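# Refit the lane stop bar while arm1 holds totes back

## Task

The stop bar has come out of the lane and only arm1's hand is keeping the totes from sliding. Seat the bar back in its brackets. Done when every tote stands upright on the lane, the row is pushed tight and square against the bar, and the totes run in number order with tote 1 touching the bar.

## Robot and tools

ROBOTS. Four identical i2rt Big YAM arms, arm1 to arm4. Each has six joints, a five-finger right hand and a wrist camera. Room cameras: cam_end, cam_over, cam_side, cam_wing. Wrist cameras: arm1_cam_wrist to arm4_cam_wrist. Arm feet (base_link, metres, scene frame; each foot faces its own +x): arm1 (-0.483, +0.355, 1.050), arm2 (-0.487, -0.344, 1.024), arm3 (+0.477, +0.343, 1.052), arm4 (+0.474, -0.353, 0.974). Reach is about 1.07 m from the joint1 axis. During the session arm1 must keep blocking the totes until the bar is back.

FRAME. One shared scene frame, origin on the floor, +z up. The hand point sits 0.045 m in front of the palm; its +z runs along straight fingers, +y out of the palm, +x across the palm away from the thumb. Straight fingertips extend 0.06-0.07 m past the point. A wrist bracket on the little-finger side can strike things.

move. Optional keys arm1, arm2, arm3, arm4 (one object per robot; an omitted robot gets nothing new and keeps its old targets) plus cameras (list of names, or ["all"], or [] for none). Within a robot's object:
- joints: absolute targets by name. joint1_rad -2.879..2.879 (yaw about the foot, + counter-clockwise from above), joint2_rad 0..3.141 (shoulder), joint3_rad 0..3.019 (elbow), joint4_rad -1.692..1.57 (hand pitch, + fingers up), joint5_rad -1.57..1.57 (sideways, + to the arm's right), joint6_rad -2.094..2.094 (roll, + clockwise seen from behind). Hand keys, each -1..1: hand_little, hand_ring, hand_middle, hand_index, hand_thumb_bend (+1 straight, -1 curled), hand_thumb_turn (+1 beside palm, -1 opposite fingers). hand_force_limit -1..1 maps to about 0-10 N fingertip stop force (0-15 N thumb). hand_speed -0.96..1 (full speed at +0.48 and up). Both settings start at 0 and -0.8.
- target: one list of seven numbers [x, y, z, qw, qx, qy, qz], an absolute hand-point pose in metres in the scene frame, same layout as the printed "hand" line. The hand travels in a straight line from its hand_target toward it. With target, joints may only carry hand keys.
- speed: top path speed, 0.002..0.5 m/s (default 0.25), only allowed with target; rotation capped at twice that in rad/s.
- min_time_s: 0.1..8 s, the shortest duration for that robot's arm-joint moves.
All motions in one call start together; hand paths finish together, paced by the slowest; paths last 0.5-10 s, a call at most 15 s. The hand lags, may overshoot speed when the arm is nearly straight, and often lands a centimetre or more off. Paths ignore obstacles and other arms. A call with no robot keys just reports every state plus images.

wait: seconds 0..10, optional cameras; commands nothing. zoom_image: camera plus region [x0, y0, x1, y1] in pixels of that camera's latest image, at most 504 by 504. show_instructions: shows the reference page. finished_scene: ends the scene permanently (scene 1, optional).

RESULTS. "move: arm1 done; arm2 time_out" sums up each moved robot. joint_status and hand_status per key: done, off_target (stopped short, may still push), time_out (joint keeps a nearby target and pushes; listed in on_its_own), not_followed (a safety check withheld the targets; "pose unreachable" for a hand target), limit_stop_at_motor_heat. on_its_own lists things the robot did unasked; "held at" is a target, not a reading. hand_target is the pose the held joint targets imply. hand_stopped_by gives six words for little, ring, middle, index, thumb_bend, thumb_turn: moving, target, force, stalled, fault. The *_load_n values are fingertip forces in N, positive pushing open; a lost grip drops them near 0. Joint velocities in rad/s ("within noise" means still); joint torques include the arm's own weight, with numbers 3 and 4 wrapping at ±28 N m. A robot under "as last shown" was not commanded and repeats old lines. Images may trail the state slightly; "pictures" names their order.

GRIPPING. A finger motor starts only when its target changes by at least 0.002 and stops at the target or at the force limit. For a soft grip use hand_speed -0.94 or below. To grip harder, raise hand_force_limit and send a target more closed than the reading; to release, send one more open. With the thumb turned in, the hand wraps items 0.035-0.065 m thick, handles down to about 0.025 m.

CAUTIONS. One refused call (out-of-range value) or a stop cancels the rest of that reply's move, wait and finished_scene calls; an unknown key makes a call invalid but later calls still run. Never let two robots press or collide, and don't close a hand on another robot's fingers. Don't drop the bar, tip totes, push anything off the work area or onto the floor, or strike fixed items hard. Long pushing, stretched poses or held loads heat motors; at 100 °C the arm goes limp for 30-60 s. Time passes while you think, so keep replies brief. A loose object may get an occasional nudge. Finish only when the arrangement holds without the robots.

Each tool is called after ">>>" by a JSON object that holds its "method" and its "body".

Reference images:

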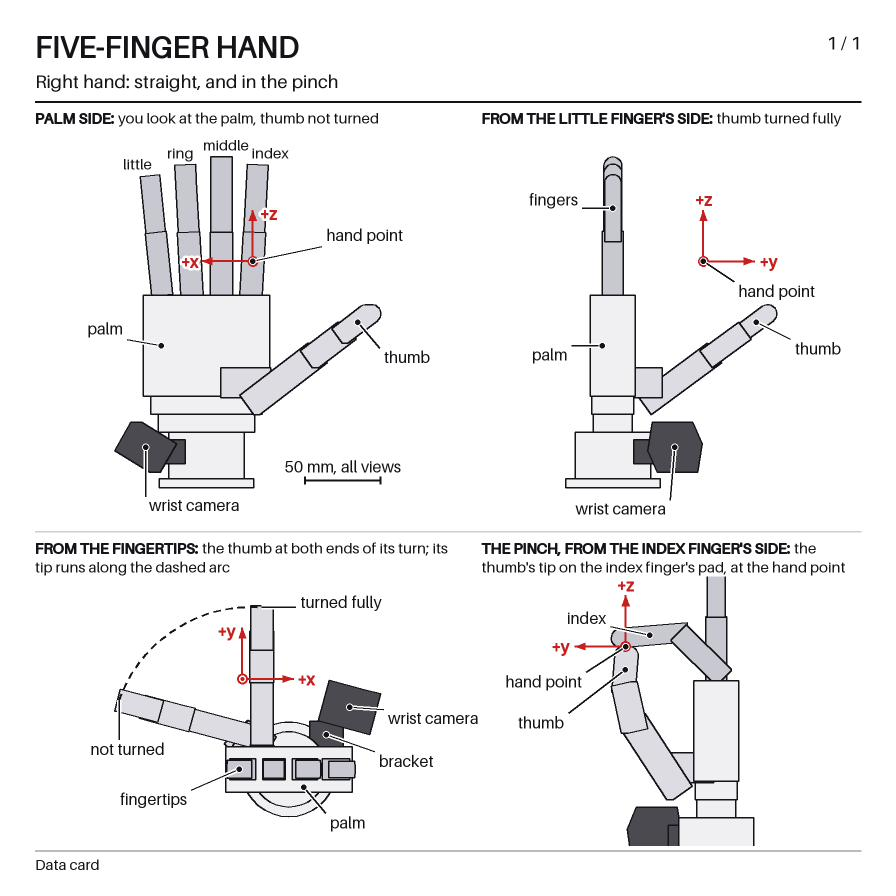

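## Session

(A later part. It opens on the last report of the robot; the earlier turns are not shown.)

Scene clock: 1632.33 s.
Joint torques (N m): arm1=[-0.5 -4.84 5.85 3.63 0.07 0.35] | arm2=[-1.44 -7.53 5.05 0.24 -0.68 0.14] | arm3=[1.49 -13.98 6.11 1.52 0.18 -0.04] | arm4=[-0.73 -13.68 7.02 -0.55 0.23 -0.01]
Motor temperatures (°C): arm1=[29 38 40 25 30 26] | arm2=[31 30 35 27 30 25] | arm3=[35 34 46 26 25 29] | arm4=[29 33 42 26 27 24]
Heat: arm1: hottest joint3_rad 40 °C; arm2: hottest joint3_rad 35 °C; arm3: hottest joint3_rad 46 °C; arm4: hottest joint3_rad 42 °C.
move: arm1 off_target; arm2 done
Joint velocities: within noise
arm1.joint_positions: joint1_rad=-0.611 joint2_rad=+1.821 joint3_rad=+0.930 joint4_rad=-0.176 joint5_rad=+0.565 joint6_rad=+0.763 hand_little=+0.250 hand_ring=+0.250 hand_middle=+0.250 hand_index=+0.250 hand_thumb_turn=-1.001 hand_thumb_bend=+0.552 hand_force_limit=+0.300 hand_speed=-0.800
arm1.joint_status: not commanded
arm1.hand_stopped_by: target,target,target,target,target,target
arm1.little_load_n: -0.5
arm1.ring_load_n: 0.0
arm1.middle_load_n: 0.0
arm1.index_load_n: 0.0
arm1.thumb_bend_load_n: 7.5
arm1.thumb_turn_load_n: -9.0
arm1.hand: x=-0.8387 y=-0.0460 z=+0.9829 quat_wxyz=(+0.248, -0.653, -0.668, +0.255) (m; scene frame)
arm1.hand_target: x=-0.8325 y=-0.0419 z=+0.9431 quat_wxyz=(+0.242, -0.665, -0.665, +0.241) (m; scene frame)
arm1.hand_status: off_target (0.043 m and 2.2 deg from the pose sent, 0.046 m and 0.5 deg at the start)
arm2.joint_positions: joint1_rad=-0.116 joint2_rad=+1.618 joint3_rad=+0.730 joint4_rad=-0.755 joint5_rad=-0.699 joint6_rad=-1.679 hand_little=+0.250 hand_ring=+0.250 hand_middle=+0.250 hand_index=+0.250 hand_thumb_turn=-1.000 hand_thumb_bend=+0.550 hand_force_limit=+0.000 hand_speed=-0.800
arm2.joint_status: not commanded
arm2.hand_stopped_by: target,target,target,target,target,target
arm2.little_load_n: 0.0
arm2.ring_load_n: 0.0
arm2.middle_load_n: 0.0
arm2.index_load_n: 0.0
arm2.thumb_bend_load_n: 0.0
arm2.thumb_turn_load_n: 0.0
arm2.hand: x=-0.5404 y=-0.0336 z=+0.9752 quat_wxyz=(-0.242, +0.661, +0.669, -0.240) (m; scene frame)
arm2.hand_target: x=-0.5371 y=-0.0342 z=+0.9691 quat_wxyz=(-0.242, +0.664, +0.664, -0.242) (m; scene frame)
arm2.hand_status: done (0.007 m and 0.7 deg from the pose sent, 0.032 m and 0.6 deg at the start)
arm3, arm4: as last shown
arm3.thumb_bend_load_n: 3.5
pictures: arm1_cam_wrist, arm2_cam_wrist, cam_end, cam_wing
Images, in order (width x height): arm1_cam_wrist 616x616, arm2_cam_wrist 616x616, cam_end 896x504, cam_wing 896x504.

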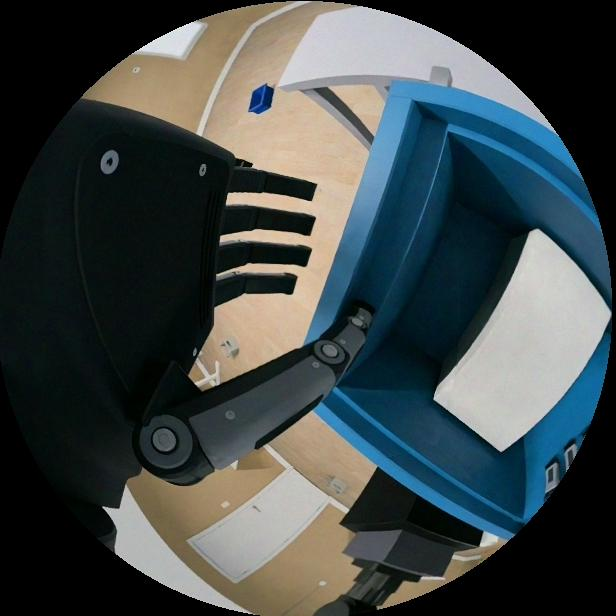

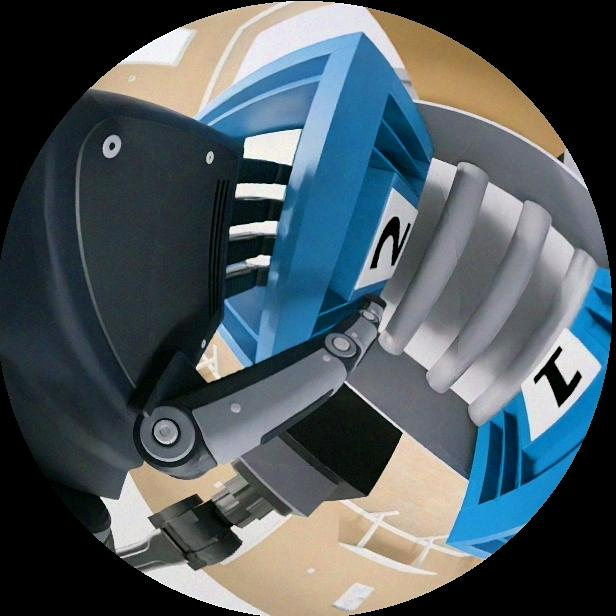

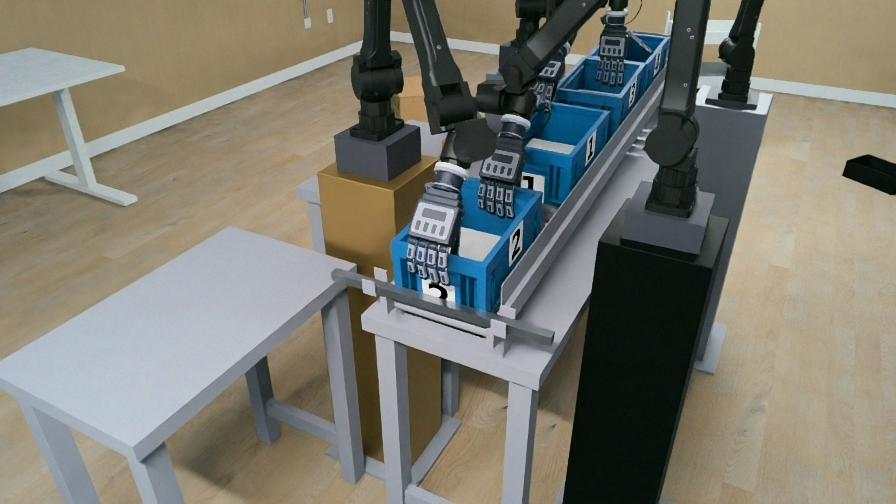

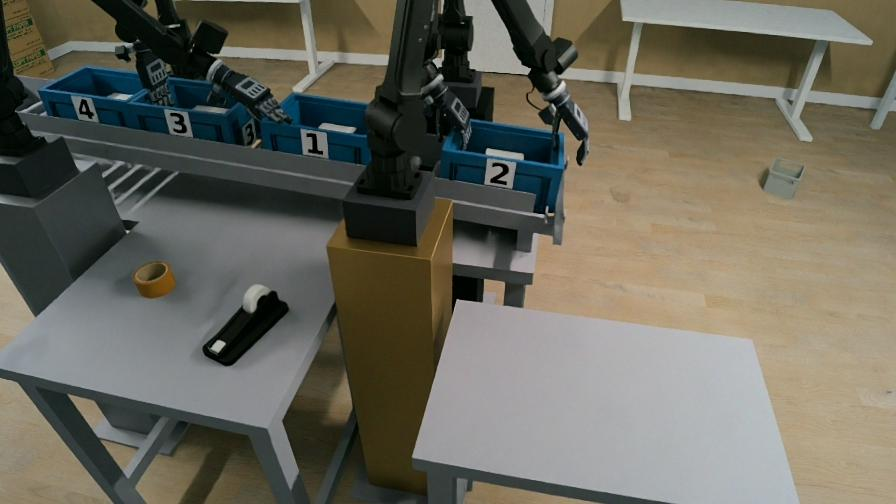

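>>> {"method": "move", "body": {"arm1": {"target": [-0.832, -0.045, 1.01, 0.2418, -0.6645, -0.6645, 0.2418], "speed": 0.06}}}

>>> {"method": "move", "body": {"arm1": {"target": [-0.822, -0.045, 1.00, 0.2418, -0.6645, -0.6645, 0.2418], "speed": 0.06, "joints": {"hand_thumb_bend": 0.75, "hand_force_limit": 0.0}}, "cameras": ["arm1_cam_wrist"]}}

Scene clock: 1661.23 s.
Joint torques (N m): arm1=[-0.21 -11.46 8.2 1.02 0.33 0.14] | arm2=[-0.62 -7.77 5.12 0.23 -0.66 0.19] | arm3=[1.38 -14.04 6.16 1.47 0.17 -0.06] | arm4=[-1.03 -13.63 7.01 -0.51 0.22 -0.02]
Motor temperatures (°C): arm1=[29 37 38 26 30 27] | arm2=[31 29 34 27 30 25] | arm3=[35 34 46 26 25 29] | arm4=[29 33 42 26 27 24]
Heat: arm1: hottest joint3_rad 38 °C; arm2: hottest joint3_rad 34 °C; arm3: hottest joint3_rad 46 °C; arm4: hottest joint3_rad 42 °C.
move: arm1 off_target
Joint velocities: within noise
arm1.joint_positions: joint1_rad=-0.611 joint2_rad=+1.763 joint3_rad=+0.929 joint4_rad=-0.294 joint5_rad=+0.561 joint6_rad=+0.789 hand_little=+0.250 hand_ring=+0.250 hand_middle=+0.250 hand_index=+0.250 hand_thumb_turn=-1.000 hand_thumb_bend=+0.550 hand_force_limit=+0.300 hand_speed=-0.800
arm1.joint_status: not commanded
arm1.hand_stopped_by: target,target,target,target,target,target
arm1.little_load_n: 0.0
arm1.ring_load_n: 0.0
arm1.middle_load_n: 0.0
arm1.index_load_n: 0.0
arm1.thumb_bend_load_n: 0.0
arm1.thumb_turn_load_n: 0.0
arm1.hand: x=-0.8274 y=-0.0324 z=+0.9999 quat_wxyz=(+0.247, -0.660, -0.671, +0.230) (m; scene frame)
arm1.hand_target: x=-0.8319 y=-0.0448 z=+1.0103 quat_wxyz=(+0.242, -0.664, -0.665, +0.242) (m; scene frame)
arm1.hand_status: off_target (0.017 m and 1.7 deg from the pose sent, 0.028 m and 2.2 deg at the start)
arm2, arm3, arm4: as last shown
arm2.hand_target: x=-0.5371 y=-0.0343 z=+0.9691 quat_wxyz=(-0.242, +0.664, +0.664, -0.242) (m; scene frame)
arm3.thumb_bend_load_n: 4.0
pictures: none

Scene clock: 1662.40 s.
Joint torques (N m): arm1=[-0.15 -10.34 6.54 1.58 0.66 0.16] | arm2=[-1.08 -8 4.9 0.32 -0.72 0.14] | arm3=[1.38 -14.04 6.15 1.5 0.19 -0.04] | arm4=[-1.08 -13.63 7.05 -0.5 0.23 -0.01]
Motor temperatures (°C): arm1=[29 37 38 26 30 27] | arm2=[31 29 34 27 30 25] | arm3=[35 34 46 26 25 29] | arm4=[29 33 42 26 27 24]
Heat: arm1: hottest joint3_rad 38 °C; arm2: hottest joint3_rad 34 °C; arm3: hottest joint3_rad 46 °C; arm4: hottest joint3_rad 42 °C.
move: arm1 done
Joint velocities: within noise
arm1.joint_positions: joint1_rad=-0.595 joint2_rad=+1.763 joint3_rad=+0.929 joint4_rad=-0.294 joint5_rad=+0.562 joint6_rad=+0.808 hand_little=+0.250 hand_ring=+0.250 hand_middle=+0.250 hand_index=+0.250 hand_thumb_turn=-1.000 hand_thumb_bend=+0.750 hand_force_limit=+0.000 hand_speed=-0.800
arm1.joint_status: all done
arm1.hand_stopped_by: target,target,target,target,target,target
arm1.little_load_n: 0.0
arm1.ring_load_n: 0.0
arm1.middle_load_n: -0.5
arm1.index_load_n: 0.0
arm1.thumb_bend_load_n: 0.0
arm1.thumb_turn_load_n: 0.0
arm1.hand: x=-0.8219 y=-0.0388 z=+1.0003 quat_wxyz=(+0.244, -0.661, -0.670, +0.235) (m; scene frame)
arm1.hand_target: x=-0.8221 y=-0.0450 z=+1.0002 quat_wxyz=(+0.242, -0.665, -0.664, +0.242) (m; scene frame)
arm1.hand_status: done (0.006 m and 1.1 deg from the pose sent, 0.014 m and 1.7 deg at the start)
arm2, arm4: as last shown
arm3.joint_positions: joint1_rad=-0.958 joint2_rad=+1.855 joint3_rad=+0.945 joint4_rad=+0.320 joint5_rad=+0.508 joint6_rad=+0.326 hand_little=+1.000 hand_ring=+1.000 hand_middle=+0.769 hand_index=+0.129 hand_thumb_turn=-1.000 hand_thumb_bend=+0.189 hand_force_limit=-0.500 hand_speed=-0.850
arm3.joint_status: not commanded
arm3.hand_stopped_by: target,target,force,force,force,target
arm3.little_load_n: 0.0
arm3.ring_load_n: 0.0
arm3.middle_load_n: 6.0
arm3.index_load_n: 0.5
arm3.thumb_bend_load_n: 4.0
arm3.thumb_turn_load_n: 0.0
arm3.hand: x=-0.0721 y=+0.0436 z=+1.0437 quat_wxyz=(+0.362, -0.613, -0.602, +0.362) (m; scene frame)
arm3.hand_target: x=-0.0618 y=+0.0382 z=+1.0282 quat_wxyz=(+0.353, -0.612, -0.612, +0.353) (m; scene frame)
arm3.hand_status: not commanded
pictures: arm1_cam_wrist
Images, in order (width x height): arm1_cam_wrist 616x616.

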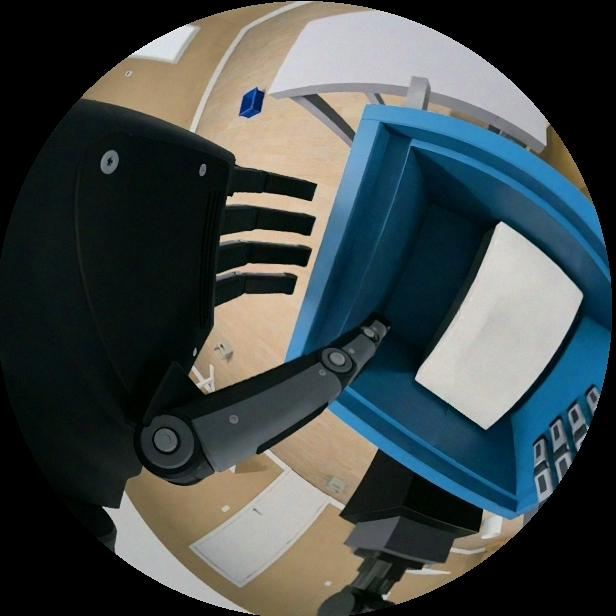

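>>> {"method": "move", "body": {"arm1": {"target": [-0.820, -0.043, 0.948, 0.2418, -0.6645, -0.6645, 0.2418], "speed": 0.06}, "cameras": ["arm1_cam_wrist", "arm2_cam_wrist", "cam_wing"]}}

>>> {"method": "zoom_image", "body": {"camera": "arm1_cam_wrist", "region": [200, 150, 500, 450]}}

>>> {"method": "zoom_image", "body": {"camera": "cam_wing", "region": [400, 60, 620, 220]}}

Scene clock: 1676.43 s.
Joint torques (N m): arm1=[0.38 -10.23 5.15 1.74 0.65 0.17] | arm2=[-1.08 -7.65 5.04 0.23 -0.72 0.16] | arm3=[1.55 -13.86 6.11 1.51 0.17 -0.03] | arm4=[-0.73 -13.74 7.05 -0.59 0.23 -0.02]
Motor temperatures (°C): arm1=[29 38 37 25 30 27] | arm2=[31 29 34 27 30 25] | arm3=[35 34 46 26 25 29] | arm4=[29 33 42 26 27 24]
Heat: arm1: hottest joint2_rad 38 °C; arm2: hottest joint3_rad 34 °C; arm3: hottest joint3_rad 46 °C; arm4: hottest joint3_rad 42 °C.
move: arm1 done
Joint velocities: within noise
arm1.joint_positions: joint1_rad=-0.595 joint2_rad=+1.868 joint3_rad=+0.911 joint4_rad=-0.154 joint5_rad=+0.562 joint6_rad=+0.808 hand_little=+0.250 hand_ring=+0.250 hand_middle=+0.250 hand_index=+0.250 hand_thumb_turn=-1.000 hand_thumb_bend=+0.750 hand_force_limit=+0.000 hand_speed=-0.800
arm1.joint_status: not commanded
arm1.hand_stopped_by: target,target,target,target,target,target
arm1.little_load_n: 0.0
arm1.ring_load_n: 0.0
arm1.middle_load_n: 0.0
arm1.index_load_n: 0.0
arm1.thumb_bend_load_n: 0.0
arm1.thumb_turn_load_n: 0.0
arm1.hand: x=-0.8241 y=-0.0428 z=+0.9561 quat_wxyz=(+0.243, -0.662, -0.667, +0.243) (m; scene frame)
arm1.hand_target: x=-0.8200 y=-0.0428 z=+0.9482 quat_wxyz=(+0.242, -0.665, -0.664, +0.242) (m; scene frame)
arm1.hand_status: done (0.009 m and 0.4 deg from the pose sent, 0.052 m and 1.1 deg at the start)
arm2, arm3, arm4: as last shown
arm3.little_load_n: -0.5
arm3.index_load_n: 0.0
pictures: arm1_cam_wrist, arm2_cam_wrist, cam_wing
Images, in order (width x height): arm1_cam_wrist 616x616, arm2_cam_wrist 616x616, cam_wing 896x504.

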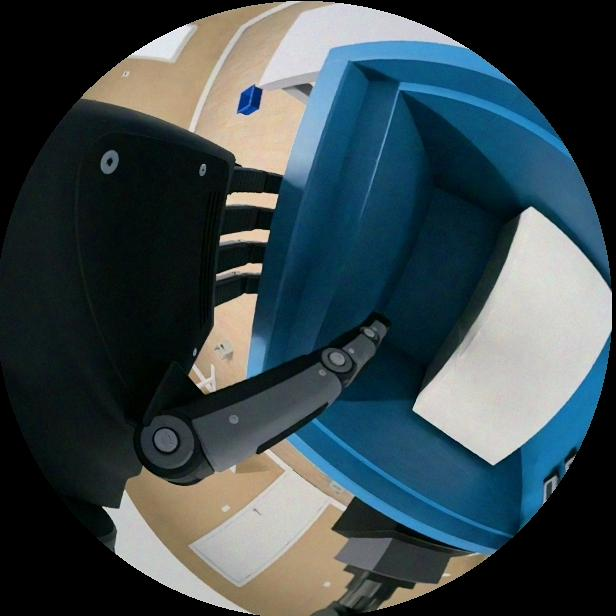

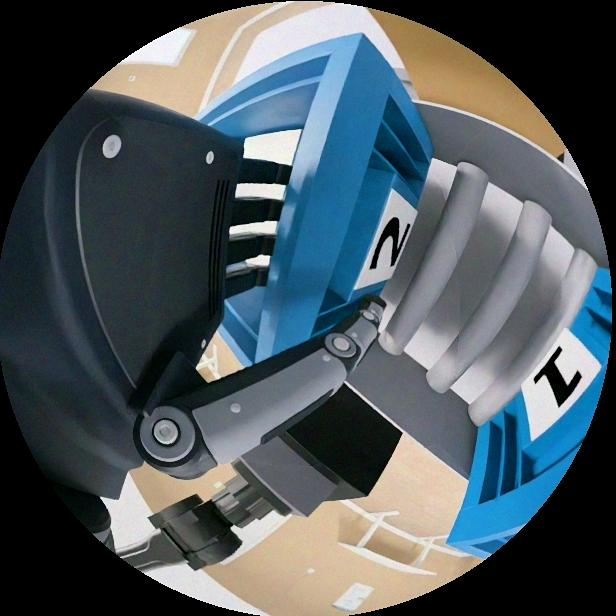

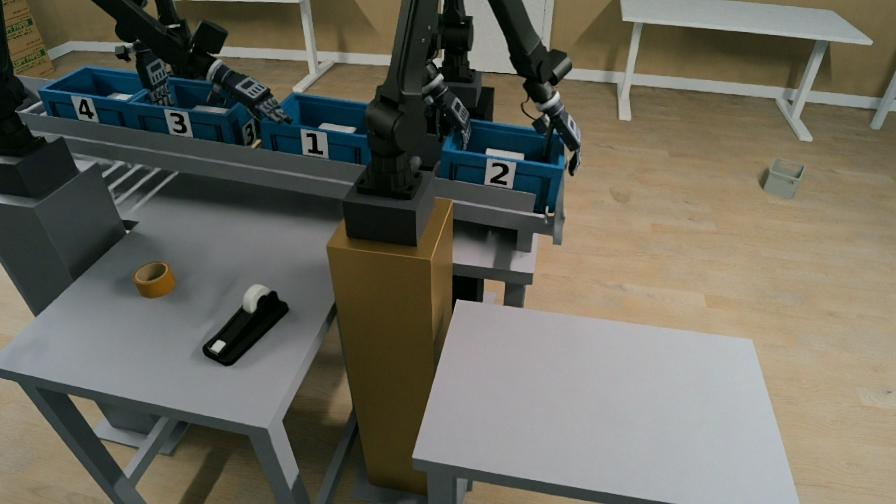

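Scaled by 1.680 from the camera's 616x616 image, which has a finer 880x880 frame.

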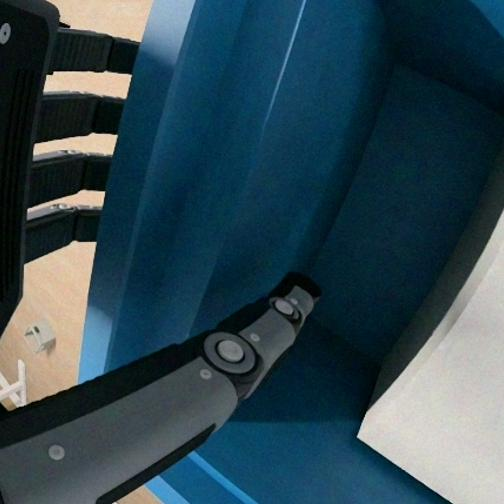

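Scaled by 2.291 from the camera's 896x504 image, which has a finer 1280x720 frame.

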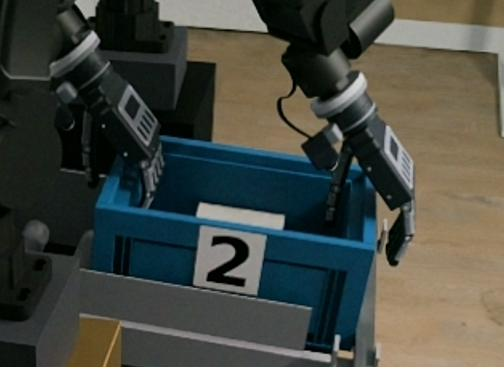

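>>> {"method": "move", "body": {"arm1": {"joints": {"hand_thumb_bend": 0.1, "hand_index": -0.4, "hand_middle": -0.4, "hand_ring": -0.4, "hand_little": -0.4, "hand_speed": -0.85, "hand_force_limit": -0.4}}, "arm2": {"joints": {"hand_thumb_bend": 0.1, "hand_index": -0.4, "hand_middle": -0.4, "hand_ring": -0.4, "hand_little": -0.4, "hand_speed": -0.85, "hand_force_limit": -0.4}}, "cameras": ["arm1_cam_wrist", "arm2_cam_wrist"]}}

>>> {"method": "zoom_image", "body": {"camera": "arm1_cam_wrist", "region": [200, 150, 500, 450]}}

>>> {"method": "zoom_image", "body": {"camera": "arm2_cam_wrist", "region": [180, 80, 480, 380]}}

Scene clock: 1691.37 s.
Joint torques (N m): arm1=[0.15 -9.99 5.6 1.78 0.79 0.15] | arm2=[-0.62 -7.71 5.22 0.29 -0.26 0.16] | arm3=[1.38 -14.04 6.13 1.51 0.18 -0.04] | arm4=[-0.79 -13.63 7.06 -0.61 0.22 -0.01]
Motor temperatures (°C): arm1=[29 38 37 25 30 27] | arm2=[31 29 34 27 30 25] | arm3=[35 34 45 26 25 29] | arm4=[29 33 42 25 27 24]
Heat: arm1: hottest joint2_rad 38 °C; arm2: hottest joint3_rad 34 °C; arm3: hottest joint3_rad 45 °C; arm4: hottest joint3_rad 42 °C.
move: arm1 off_target; arm2 off_target
Joint velocities: within noise
arm1.joint_positions: joint1_rad=-0.586 joint2_rad=+1.871 joint3_rad=+0.906 joint4_rad=-0.154 joint5_rad=+0.560 joint6_rad=+0.808 hand_little=-0.317 hand_ring=-0.317 hand_middle=-0.331 hand_index=-0.345 hand_thumb_turn=-1.000 hand_thumb_bend=+0.547 hand_force_limit=-0.400 hand_speed=-0.850
arm1.joint_status: hand_little off_target (ended at -0.317, target -0.400); hand_ring off_target (ended at -0.317, target -0.400); hand_middle off_target (ended at -0.331, target -0.400); hand_index off_target (ended at -0.345, target -0.400); hand_thumb_bend off_target (ended at +0.547, target +0.100); the others done
arm1.hand_stopped_by: force,force,force,force,force,target
arm1.little_load_n: 1.0
arm1.ring_load_n: 1.0
arm1.middle_load_n: 2.5
arm1.index_load_n: 5.5
arm1.thumb_bend_load_n: 10.0
arm1.thumb_turn_load_n: 0.5
arm1.hand: x=-0.8178 y=-0.0432 z=+0.9529 quat_wxyz=(+0.241, -0.658, -0.672, +0.240) (m; scene frame)
arm1.hand_target: x=-0.8199 y=-0.0428 z=+0.9481 quat_wxyz=(+0.242, -0.664, -0.665, +0.242) (m; scene frame)
arm1.hand_status: not commanded
arm2.joint_positions: joint1_rad=-0.116 joint2_rad=+1.626 joint3_rad=+0.728 joint4_rad=-0.752 joint5_rad=-0.712 joint6_rad=-1.682 hand_little=-0.053 hand_ring=+0.030 hand_middle=+0.085 hand_index=+0.016 hand_thumb_turn=-1.000 hand_thumb_bend=+0.333 hand_force_limit=-0.400 hand_speed=-0.850
arm2.joint_status: hand_little off_target (ended at -0.053, target -0.400); hand_ring off_target (ended at +0.030, target -0.400); hand_middle off_target (ended at +0.085, target -0.400); hand_index off_target (ended at +0.016, target -0.400); hand_thumb_bend off_target (ended at +0.333, target +0.100); the others done
arm2.hand_stopped_by: force,force,force,force,force,target
arm2.little_load_n: 4.5
arm2.ring_load_n: 0.0
arm2.middle_load_n: 0.0
arm2.index_load_n: 1.5
arm2.thumb_bend_load_n: 5.5
arm2.thumb_turn_load_n: 1.0
arm2.hand: x=-0.5427 y=-0.0348 z=+0.9734 quat_wxyz=(-0.245, +0.659, +0.667, -0.245) (m; scene frame)
arm2.hand_target: x=-0.5371 y=-0.0342 z=+0.9691 quat_wxyz=(-0.242, +0.665, +0.664, -0.242) (m; scene frame)
arm2.hand_status: not commanded
arm3, arm4: as last shown
arm3.little_load_n: 0.0
pictures: arm1_cam_wrist, arm2_cam_wrist
Images, in order (width x height): arm1_cam_wrist 616x616, arm2_cam_wrist 616x616.

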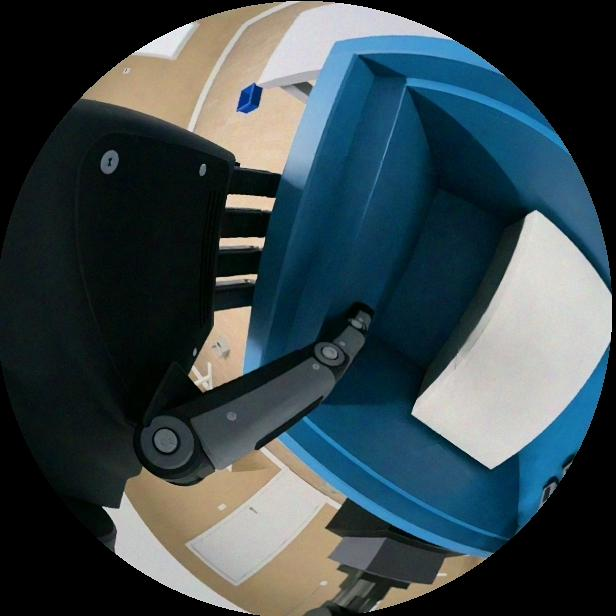

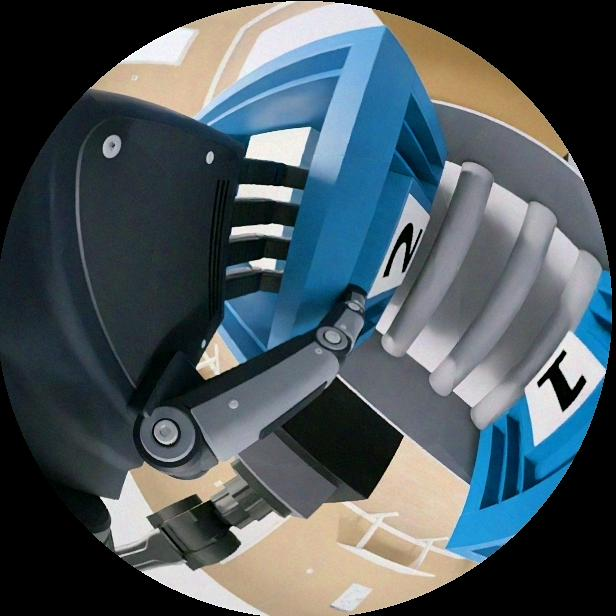

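Scaled by 1.680 from the camera's 616x616 image, which has a finer 880x880 frame.

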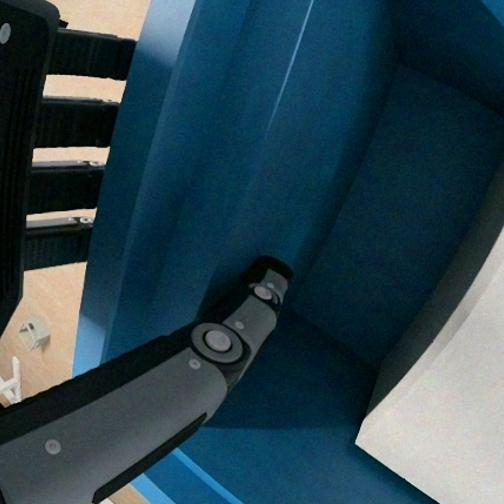

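Scaled by 1.680 from the camera's 616x616 image, which has a finer 880x880 frame.

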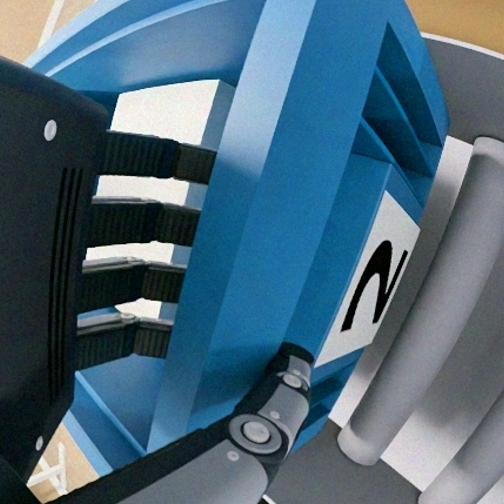

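>>> {"method": "move", "body": {"arm1": {"joints": {"hand_thumb_bend": 0.0, "hand_index": -0.6, "hand_middle": -0.6, "hand_ring": -0.6, "hand_little": -0.6, "hand_speed": -0.92, "hand_force_limit": 0.3}}, "arm2": {"joints": {"hand_thumb_bend": 0.0, "hand_index": -0.5, "hand_middle": -0.5, "hand_ring": -0.5, "hand_little": -0.5, "hand_speed": -0.92, "hand_force_limit": 0.3}}}}

Scene clock: 1700.27 s.
Joint torques (N m): arm1=[-0.15 -10.75 5.86 1.88 0.94 0.15] | arm2=[-0.85 -8.35 5.27 -0.03 -0.32 0.2] | arm3=[1.38 -14.1 6.15 1.58 0.18 -0.04] | arm4=[-0.97 -13.57 7.06 -0.51 0.24 -0.01]
Motor temperatures (°C): arm1=[29 38 37 25 30 27] | arm2=[31 30 34 27 30 25] | arm3=[34 34 45 26 25 29] | arm4=[29 33 42 25 27 24]
Heat: arm1: hottest joint2_rad 38 °C; arm2: hottest joint3_rad 34 °C; arm3: hottest joint3_rad 45 °C; arm4: hottest joint3_rad 42 °C.
move: arm1 off_target; arm2 off_target
Joint velocities: within noise
arm1.joint_positions: joint1_rad=-0.586 joint2_rad=+1.873 joint3_rad=+0.906 joint4_rad=-0.154 joint5_rad=+0.555 joint6_rad=+0.808 hand_little=-0.382 hand_ring=-0.374 hand_middle=-0.373 hand_index=-0.358 hand_thumb_turn=-1.000 hand_thumb_bend=+0.551 hand_force_limit=+0.300 hand_speed=-0.920
arm1.joint_status: hand_little off_target (ended at -0.382, target -0.600); hand_ring off_target (ended at -0.374, target -0.600); hand_middle off_target (ended at -0.373, target -0.600); hand_index off_target (ended at -0.358, target -0.600); hand_thumb_bend off_target (ended at +0.551, target +0.000); the others done
arm1.hand_stopped_by: force,force,force,force,force,target
arm1.little_load_n: 7.0
arm1.ring_load_n: 6.5
arm1.middle_load_n: 4.5
arm1.index_load_n: 0.5
arm1.thumb_bend_load_n: 16.0
arm1.thumb_turn_load_n: 1.5
arm1.hand: x=-0.8170 y=-0.0435 z=+0.9520 quat_wxyz=(+0.239, -0.658, -0.673, +0.239) (m; scene frame)
arm1.hand_target: x=-0.8199 y=-0.0429 z=+0.9482 quat_wxyz=(+0.242, -0.664, -0.664, +0.242) (m; scene frame)
arm1.hand_status: not commanded
arm2.joint_positions: joint1_rad=-0.116 joint2_rad=+1.626 joint3_rad=+0.727 joint4_rad=-0.752 joint5_rad=-0.710 joint6_rad=-1.682 hand_little=-0.067 hand_ring=-0.005 hand_middle=+0.029 hand_index=-0.003 hand_thumb_turn=-1.000 hand_thumb_bend=+0.326 hand_force_limit=+0.300 hand_speed=-0.920
arm2.joint_status: hand_little off_target (ended at -0.067, target -0.500); hand_ring off_target (ended at -0.005, target -0.500); hand_middle off_target (ended at +0.029, target -0.500); hand_index off_target (ended at -0.003, target -0.500); hand_thumb_bend off_target (ended at +0.326, target +0.000); the others done
arm2.hand_stopped_by: force,force,force,force,force,target
arm2.little_load_n: 0.5
arm2.ring_load_n: 4.0
arm2.middle_load_n: 8.0
arm2.index_load_n: 3.5
arm2.thumb_bend_load_n: 11.5
arm2.thumb_turn_load_n: 2.0
arm2.hand: x=-0.5424 y=-0.0355 z=+0.9731 quat_wxyz=(-0.244, +0.660, +0.667, -0.245) (m; scene frame)
arm2.hand_target: x=-0.5371 y=-0.0341 z=+0.9692 quat_wxyz=(-0.242, +0.665, +0.664, -0.242) (m; scene frame)
arm2.hand_status: not commanded
arm3: as last shown
arm3.thumb_turn_load_n: 0.5
arm4.joint_positions: joint1_rad=+0.390 joint2_rad=+1.453 joint3_rad=+1.051 joint4_rad=-1.182 joint5_rad=+0.002 joint6_rad=-1.132 hand_little=+1.000 hand_ring=+1.000 hand_middle=+1.000 hand_index=+1.000 hand_thumb_turn=+1.000 hand_thumb_bend=+1.000 hand_force_limit=+0.000 hand_speed=-0.800
arm4.joint_status: not commanded
arm4.hand_stopped_by: target,target,target,target,target,target
arm4.little_load_n: 0.0
arm4.ring_load_n: 0.0
arm4.middle_load_n: 0.0
arm4.index_load_n: 0.0
arm4.thumb_bend_load_n: 0.0
arm4.thumb_turn_load_n: 0.0
arm4.hand: x=+0.3701 y=-0.0289 z=+1.0760 quat_wxyz=(-0.001, +0.707, +0.707, -0.004) (m; scene frame)
arm4.hand_target: x=+0.3747 y=-0.0299 z=+1.0800 quat_wxyz=(+0.000, +0.707, +0.707, +0.000) (m; scene frame)
arm4.hand_status: not commanded
pictures: none

>>> {"method": "move", "body": {"arm1": {"target": [-0.810, -0.0429, 1.010, 0.2418, -0.6645, -0.6645, 0.2418], "speed": 0.05}, "arm2": {"target": [-0.527, -0.0341, 1.030, 0.2418, -0.6645, -0.6645, 0.2418], "speed": 0.05}, "cameras": ["arm1_cam_wrist", "arm2_cam_wrist", "cam_wing", "cam_end"]}}

>>> {"method": "zoom_image", "body": {"camera": "cam_wing", "region": [380, 40, 640, 250]}}

>>> {"method": "zoom_image", "body": {"camera": "cam_end", "region": [340, 130, 580, 350]}}

Scene clock: 1720.30 s.
Joint torques (N m): arm1=[-0.15 -12.45 7.05 0.66 1.42 -0.11] | arm2=[-0.56 -10.46 8.98 -1.42 -0.54 0.15] | arm3=[1.67 -14.04 6.11 1.51 0.19 -0.03] | arm4=[-0.79 -13.74 7.01 -0.57 0.24 -0.02]
Motor temperatures (°C): arm1=[29 38 36 25 31 27] | arm2=[31 30 34 27 29 25] | arm3=[34 34 45 26 25 29] | arm4=[29 33 42 25 27 24]
Heat: arm1: hottest joint2_rad 38 °C; arm2: hottest joint3_rad 34 °C; arm3: hottest joint3_rad 45 °C; arm4: hottest joint3_rad 42 °C.
move: arm1 off_target; arm2 off_target
Joint velocities: within noise
arm1.joint_positions: joint1_rad=-0.573 joint2_rad=+1.765 joint3_rad=+0.906 joint4_rad=-0.299 joint5_rad=+0.552 joint6_rad=+0.861 hand_little=-0.382 hand_ring=-0.374 hand_middle=-0.373 hand_index=-0.358 hand_thumb_turn=-1.000 hand_thumb_bend=+0.551 hand_force_limit=+0.300 hand_speed=-0.920
arm1.joint_status: not commanded
arm1.hand_stopped_by: force,force,force,force,force,target
arm1.little_load_n: 3.5
arm1.ring_load_n: 4.0
arm1.middle_load_n: 3.0
arm1.index_load_n: 0.5
arm1.thumb_bend_load_n: 9.0
arm1.thumb_turn_load_n: 6.5
arm1.hand: x=-0.8046 y=-0.0391 z=+0.9915 quat_wxyz=(+0.233, -0.670, -0.666, +0.230) (m; scene frame)
arm1.hand_target: x=-0.8099 y=-0.0430 z=+1.0097 quat_wxyz=(+0.242, -0.665, -0.664, +0.242) (m; scene frame)
arm1.hand_status: off_target (0.020 m and 1.9 deg from the pose sent, 0.058 m and 1.3 deg at the start)
arm2.joint_positions: joint1_rad=-0.149 joint2_rad=+1.528 joint3_rad=+0.751 joint4_rad=-0.925 joint5_rad=-0.700 joint6_rad=-1.717 hand_little=-0.067 hand_ring=-0.006 hand_middle=+0.029 hand_index=-0.003 hand_thumb_turn=-0.999 hand_thumb_bend=+0.327 hand_force_limit=+0.300 hand_speed=-0.920
arm2.joint_status: not commanded
arm2.hand_stopped_by: force,force,force,force,force,target
arm2.little_load_n: 0.0
arm2.ring_load_n: 0.0
arm2.middle_load_n: 7.0
arm2.index_load_n: 9.5
arm2.thumb_bend_load_n: 13.0
arm2.thumb_turn_load_n: 8.5
arm2.hand: x=-0.5317 y=-0.0482 z=+1.0120 quat_wxyz=(-0.233, +0.665, +0.662, -0.253) (m; scene frame)
arm2.hand_target: x=-0.5272 y=-0.0345 z=+1.0295 quat_wxyz=(-0.242, +0.665, +0.664, -0.242) (m; scene frame)
arm2.hand_status: off_target (0.023 m and 1.7 deg from the pose sent, 0.059 m and 0.8 deg at the start)
arm3, arm4: as last shown
arm3.thumb_turn_load_n: 0.0
arm4.thumb_bend_load_n: -0.5
pictures: arm1_cam_wrist, arm2_cam_wrist, cam_end, cam_wing
Images, in order (width x height): arm1_cam_wrist 616x616, arm2_cam_wrist 616x616, cam_end 896x504, cam_wing 896x504.

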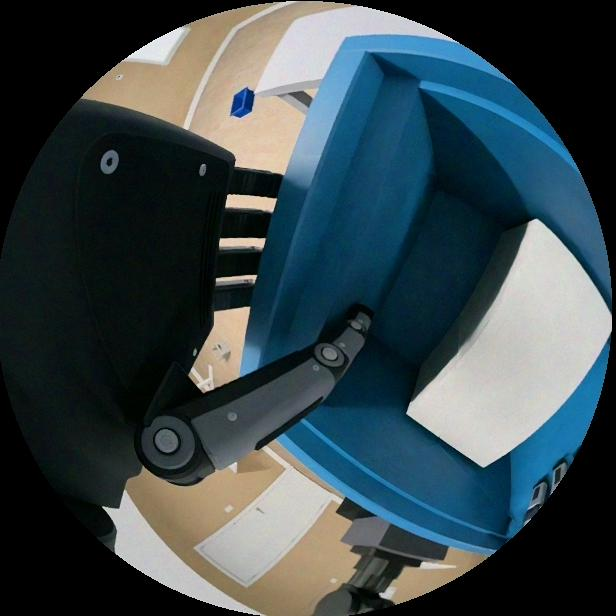

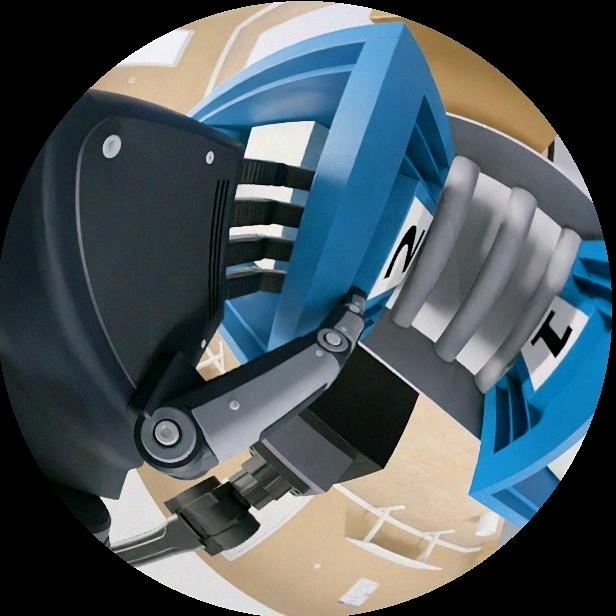

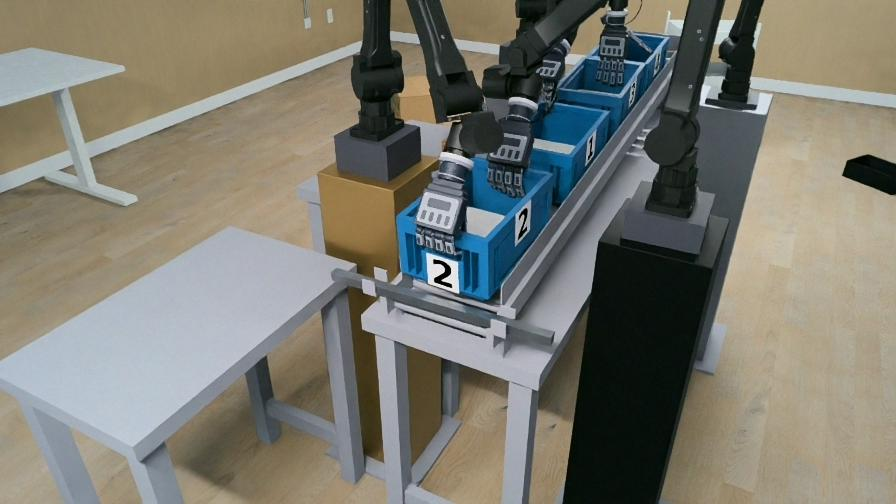

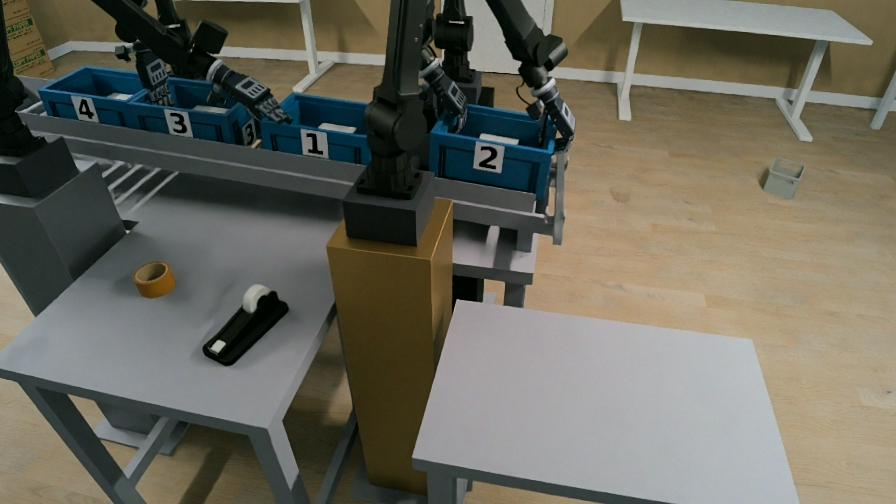

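Scaled by 1.938 from the camera's 896x504 image, which has a finer 1280x720 frame.

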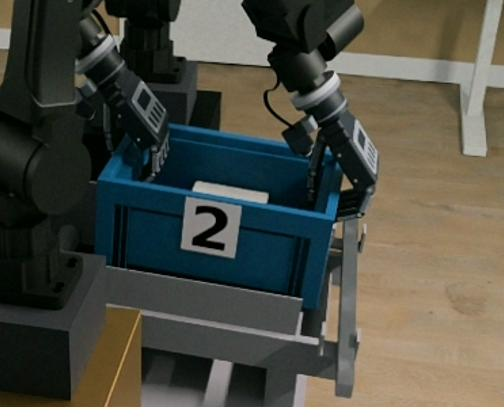

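Scaled by 2.100 from the camera's 896x504 image, which has a finer 1280x720 frame.

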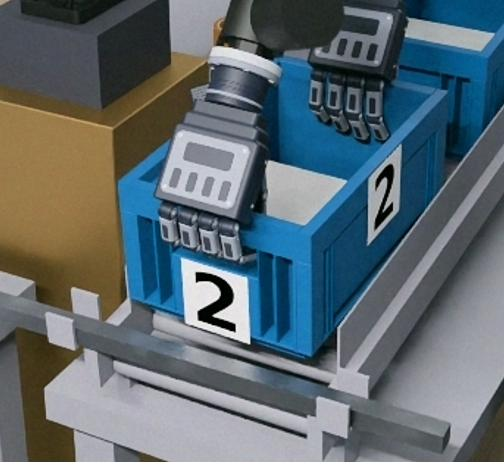

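>>> {"method": "move", "body": {"arm1": {"target": [-0.805, -0.0429, 1.130, 0.2418, -0.6645, -0.6645, 0.2418], "speed": 0.07}, "arm2": {"target": [-0.522, -0.0300, 1.150, 0.2418, -0.6645, -0.6645, 0.2418], "speed": 0.07}, "cameras": ["arm1_cam_wrist", "arm2_cam_wrist", "cam_wing", "cam_end"]}}

>>> {"method": "zoom_image", "body": {"camera": "cam_wing", "region": [340, 0, 660, 250]}}

Scene clock: 1734.30 s.
Joint torques (N m): arm1=[0.21 -11.4 12.23 0.47 1.15 0] | arm2=[-0.32 -10.11 11.26 -1.4 -0.64 0.05] | arm3=[1.61 -13.74 6.12 1.54 0.19 -0.05] | arm4=[-0.91 -13.74 7.04 -0.5 0.23 -0.01]
Motor temperatures (°C): arm1=[29 38 37 25 31 27] | arm2=[31 30 35 27 29 25] | arm3=[34 34 45 26 25 29] | arm4=[29 33 42 25 27 24]
Heat: arm1: hottest joint2_rad 38 °C; arm2: hottest joint3_rad 35 °C; arm3: hottest joint3_rad 45 °C; arm4: hottest joint3_rad 42 °C.
move: arm1 off_target; arm2 off_target
Joint velocities: within noise
arm1.joint_positions: joint1_rad=-0.565 joint2_rad=+1.550 joint3_rad=+0.969 joint4_rad=-0.637 joint5_rad=+0.566 joint6_rad=+0.865 hand_little=-0.382 hand_ring=-0.375 hand_middle=-0.374 hand_index=-0.358 hand_thumb_turn=-1.000 hand_thumb_bend=+0.547 hand_force_limit=+0.300 hand_speed=-0.920
arm1.joint_status: not commanded
arm1.hand_stopped_by: force,force,force,force,force,target
arm1.little_load_n: 5.0
arm1.ring_load_n: 0.0
arm1.middle_load_n: 0.0
arm1.index_load_n: 0.0
arm1.thumb_bend_load_n: 0.0
arm1.thumb_turn_load_n: 0.0
arm1.hand: x=-0.7909 y=-0.0181 z=+1.0884 quat_wxyz=(+0.243, -0.667, -0.674, +0.204) (m; scene frame)
arm1.hand_target: x=-0.8038 y=-0.0412 z=+1.1302 quat_wxyz=(+0.241, -0.665, -0.664, +0.242) (m; scene frame)
arm1.hand_status: off_target (0.050 m and 4.5 deg from the pose sent, 0.139 m and 1.9 deg at the start)
arm2.joint_positions: joint1_rad=-0.169 joint2_rad=+1.361 joint3_rad=+0.934 joint4_rad=-1.303 joint5_rad=-0.695 joint6_rad=-1.725 hand_little=-0.067 hand_ring=-0.006 hand_middle=+0.028 hand_index=-0.003 hand_thumb_turn=-0.999 hand_thumb_bend=+0.327 hand_force_limit=+0.300 hand_speed=-0.920
arm2.joint_status: not commanded
arm2.hand_stopped_by: force,force,force,force,force,target
arm2.little_load_n: 0.0
arm2.ring_load_n: 0.0
arm2.middle_load_n: 1.5
arm2.index_load_n: 10.5
arm2.thumb_bend_load_n: 13.5
arm2.thumb_turn_load_n: 9.0
arm2.hand: x=-0.5249 y=-0.0438 z=+1.1265 quat_wxyz=(-0.227, +0.673, +0.655, -0.258) (m; scene frame)
arm2.hand_target: x=-0.5222 y=-0.0308 z=+1.1494 quat_wxyz=(-0.242, +0.665, +0.664, -0.241) (m; scene frame)
arm2.hand_status: off_target (0.027 m and 2.9 deg from the pose sent, 0.140 m and 1.7 deg at the start)
arm3, arm4: as last shown
arm4.thumb_bend_load_n: 0.0
pictures: arm1_cam_wrist, arm2_cam_wrist, cam_end, cam_wing
Images, in order (width x height): arm1_cam_wrist 616x616, arm2_cam_wrist 616x616, cam_end 896x504, cam_wing 896x504.

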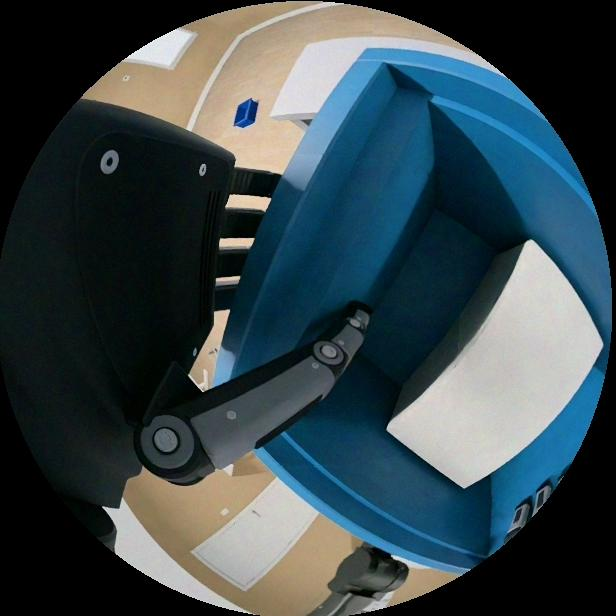

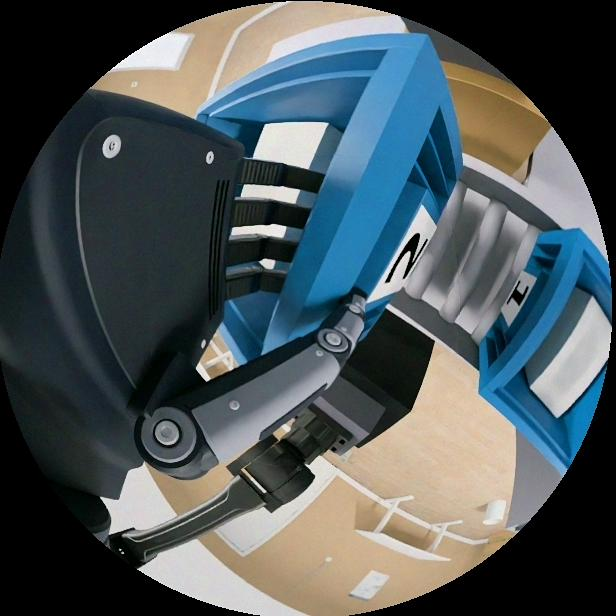

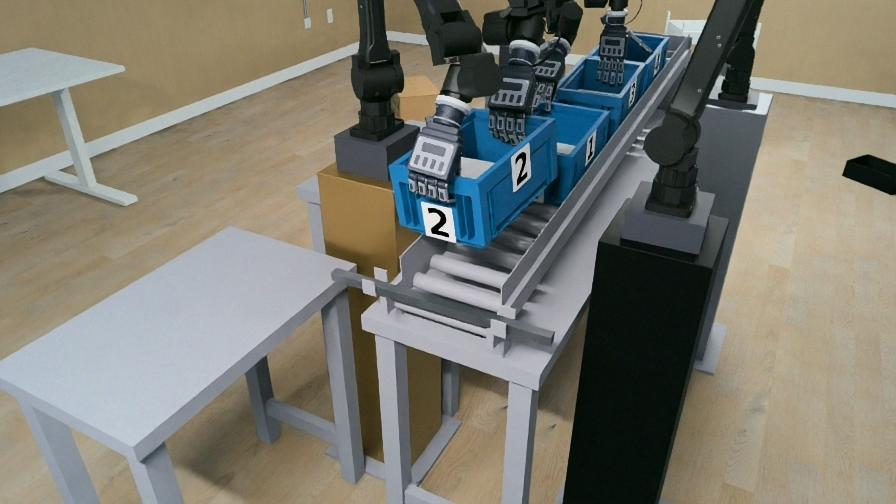

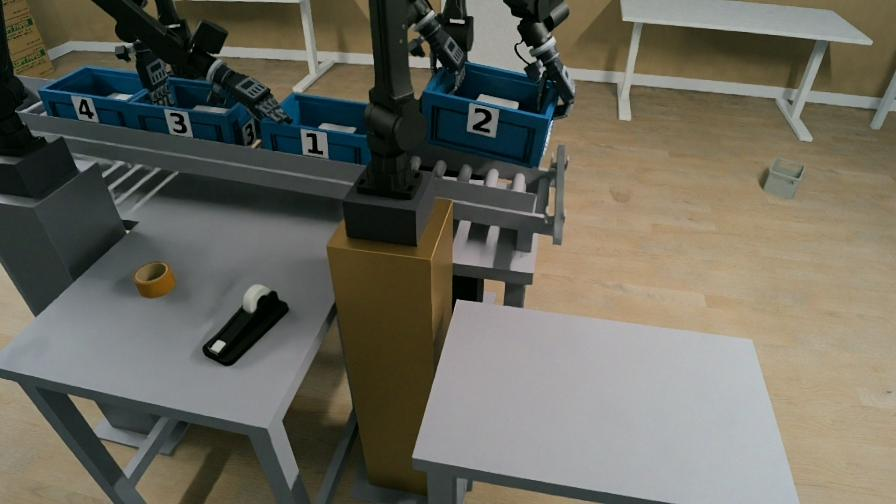

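Scaled by 1.575 from the camera's 896x504 image, which has a finer 1280x720 frame.

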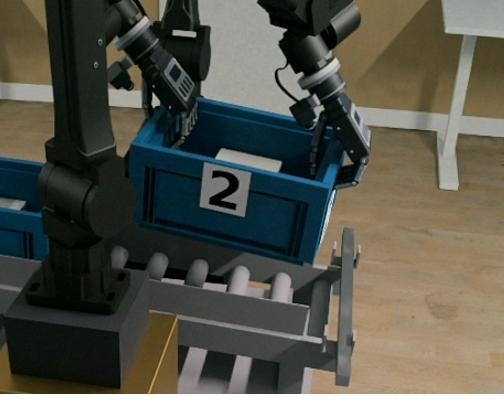

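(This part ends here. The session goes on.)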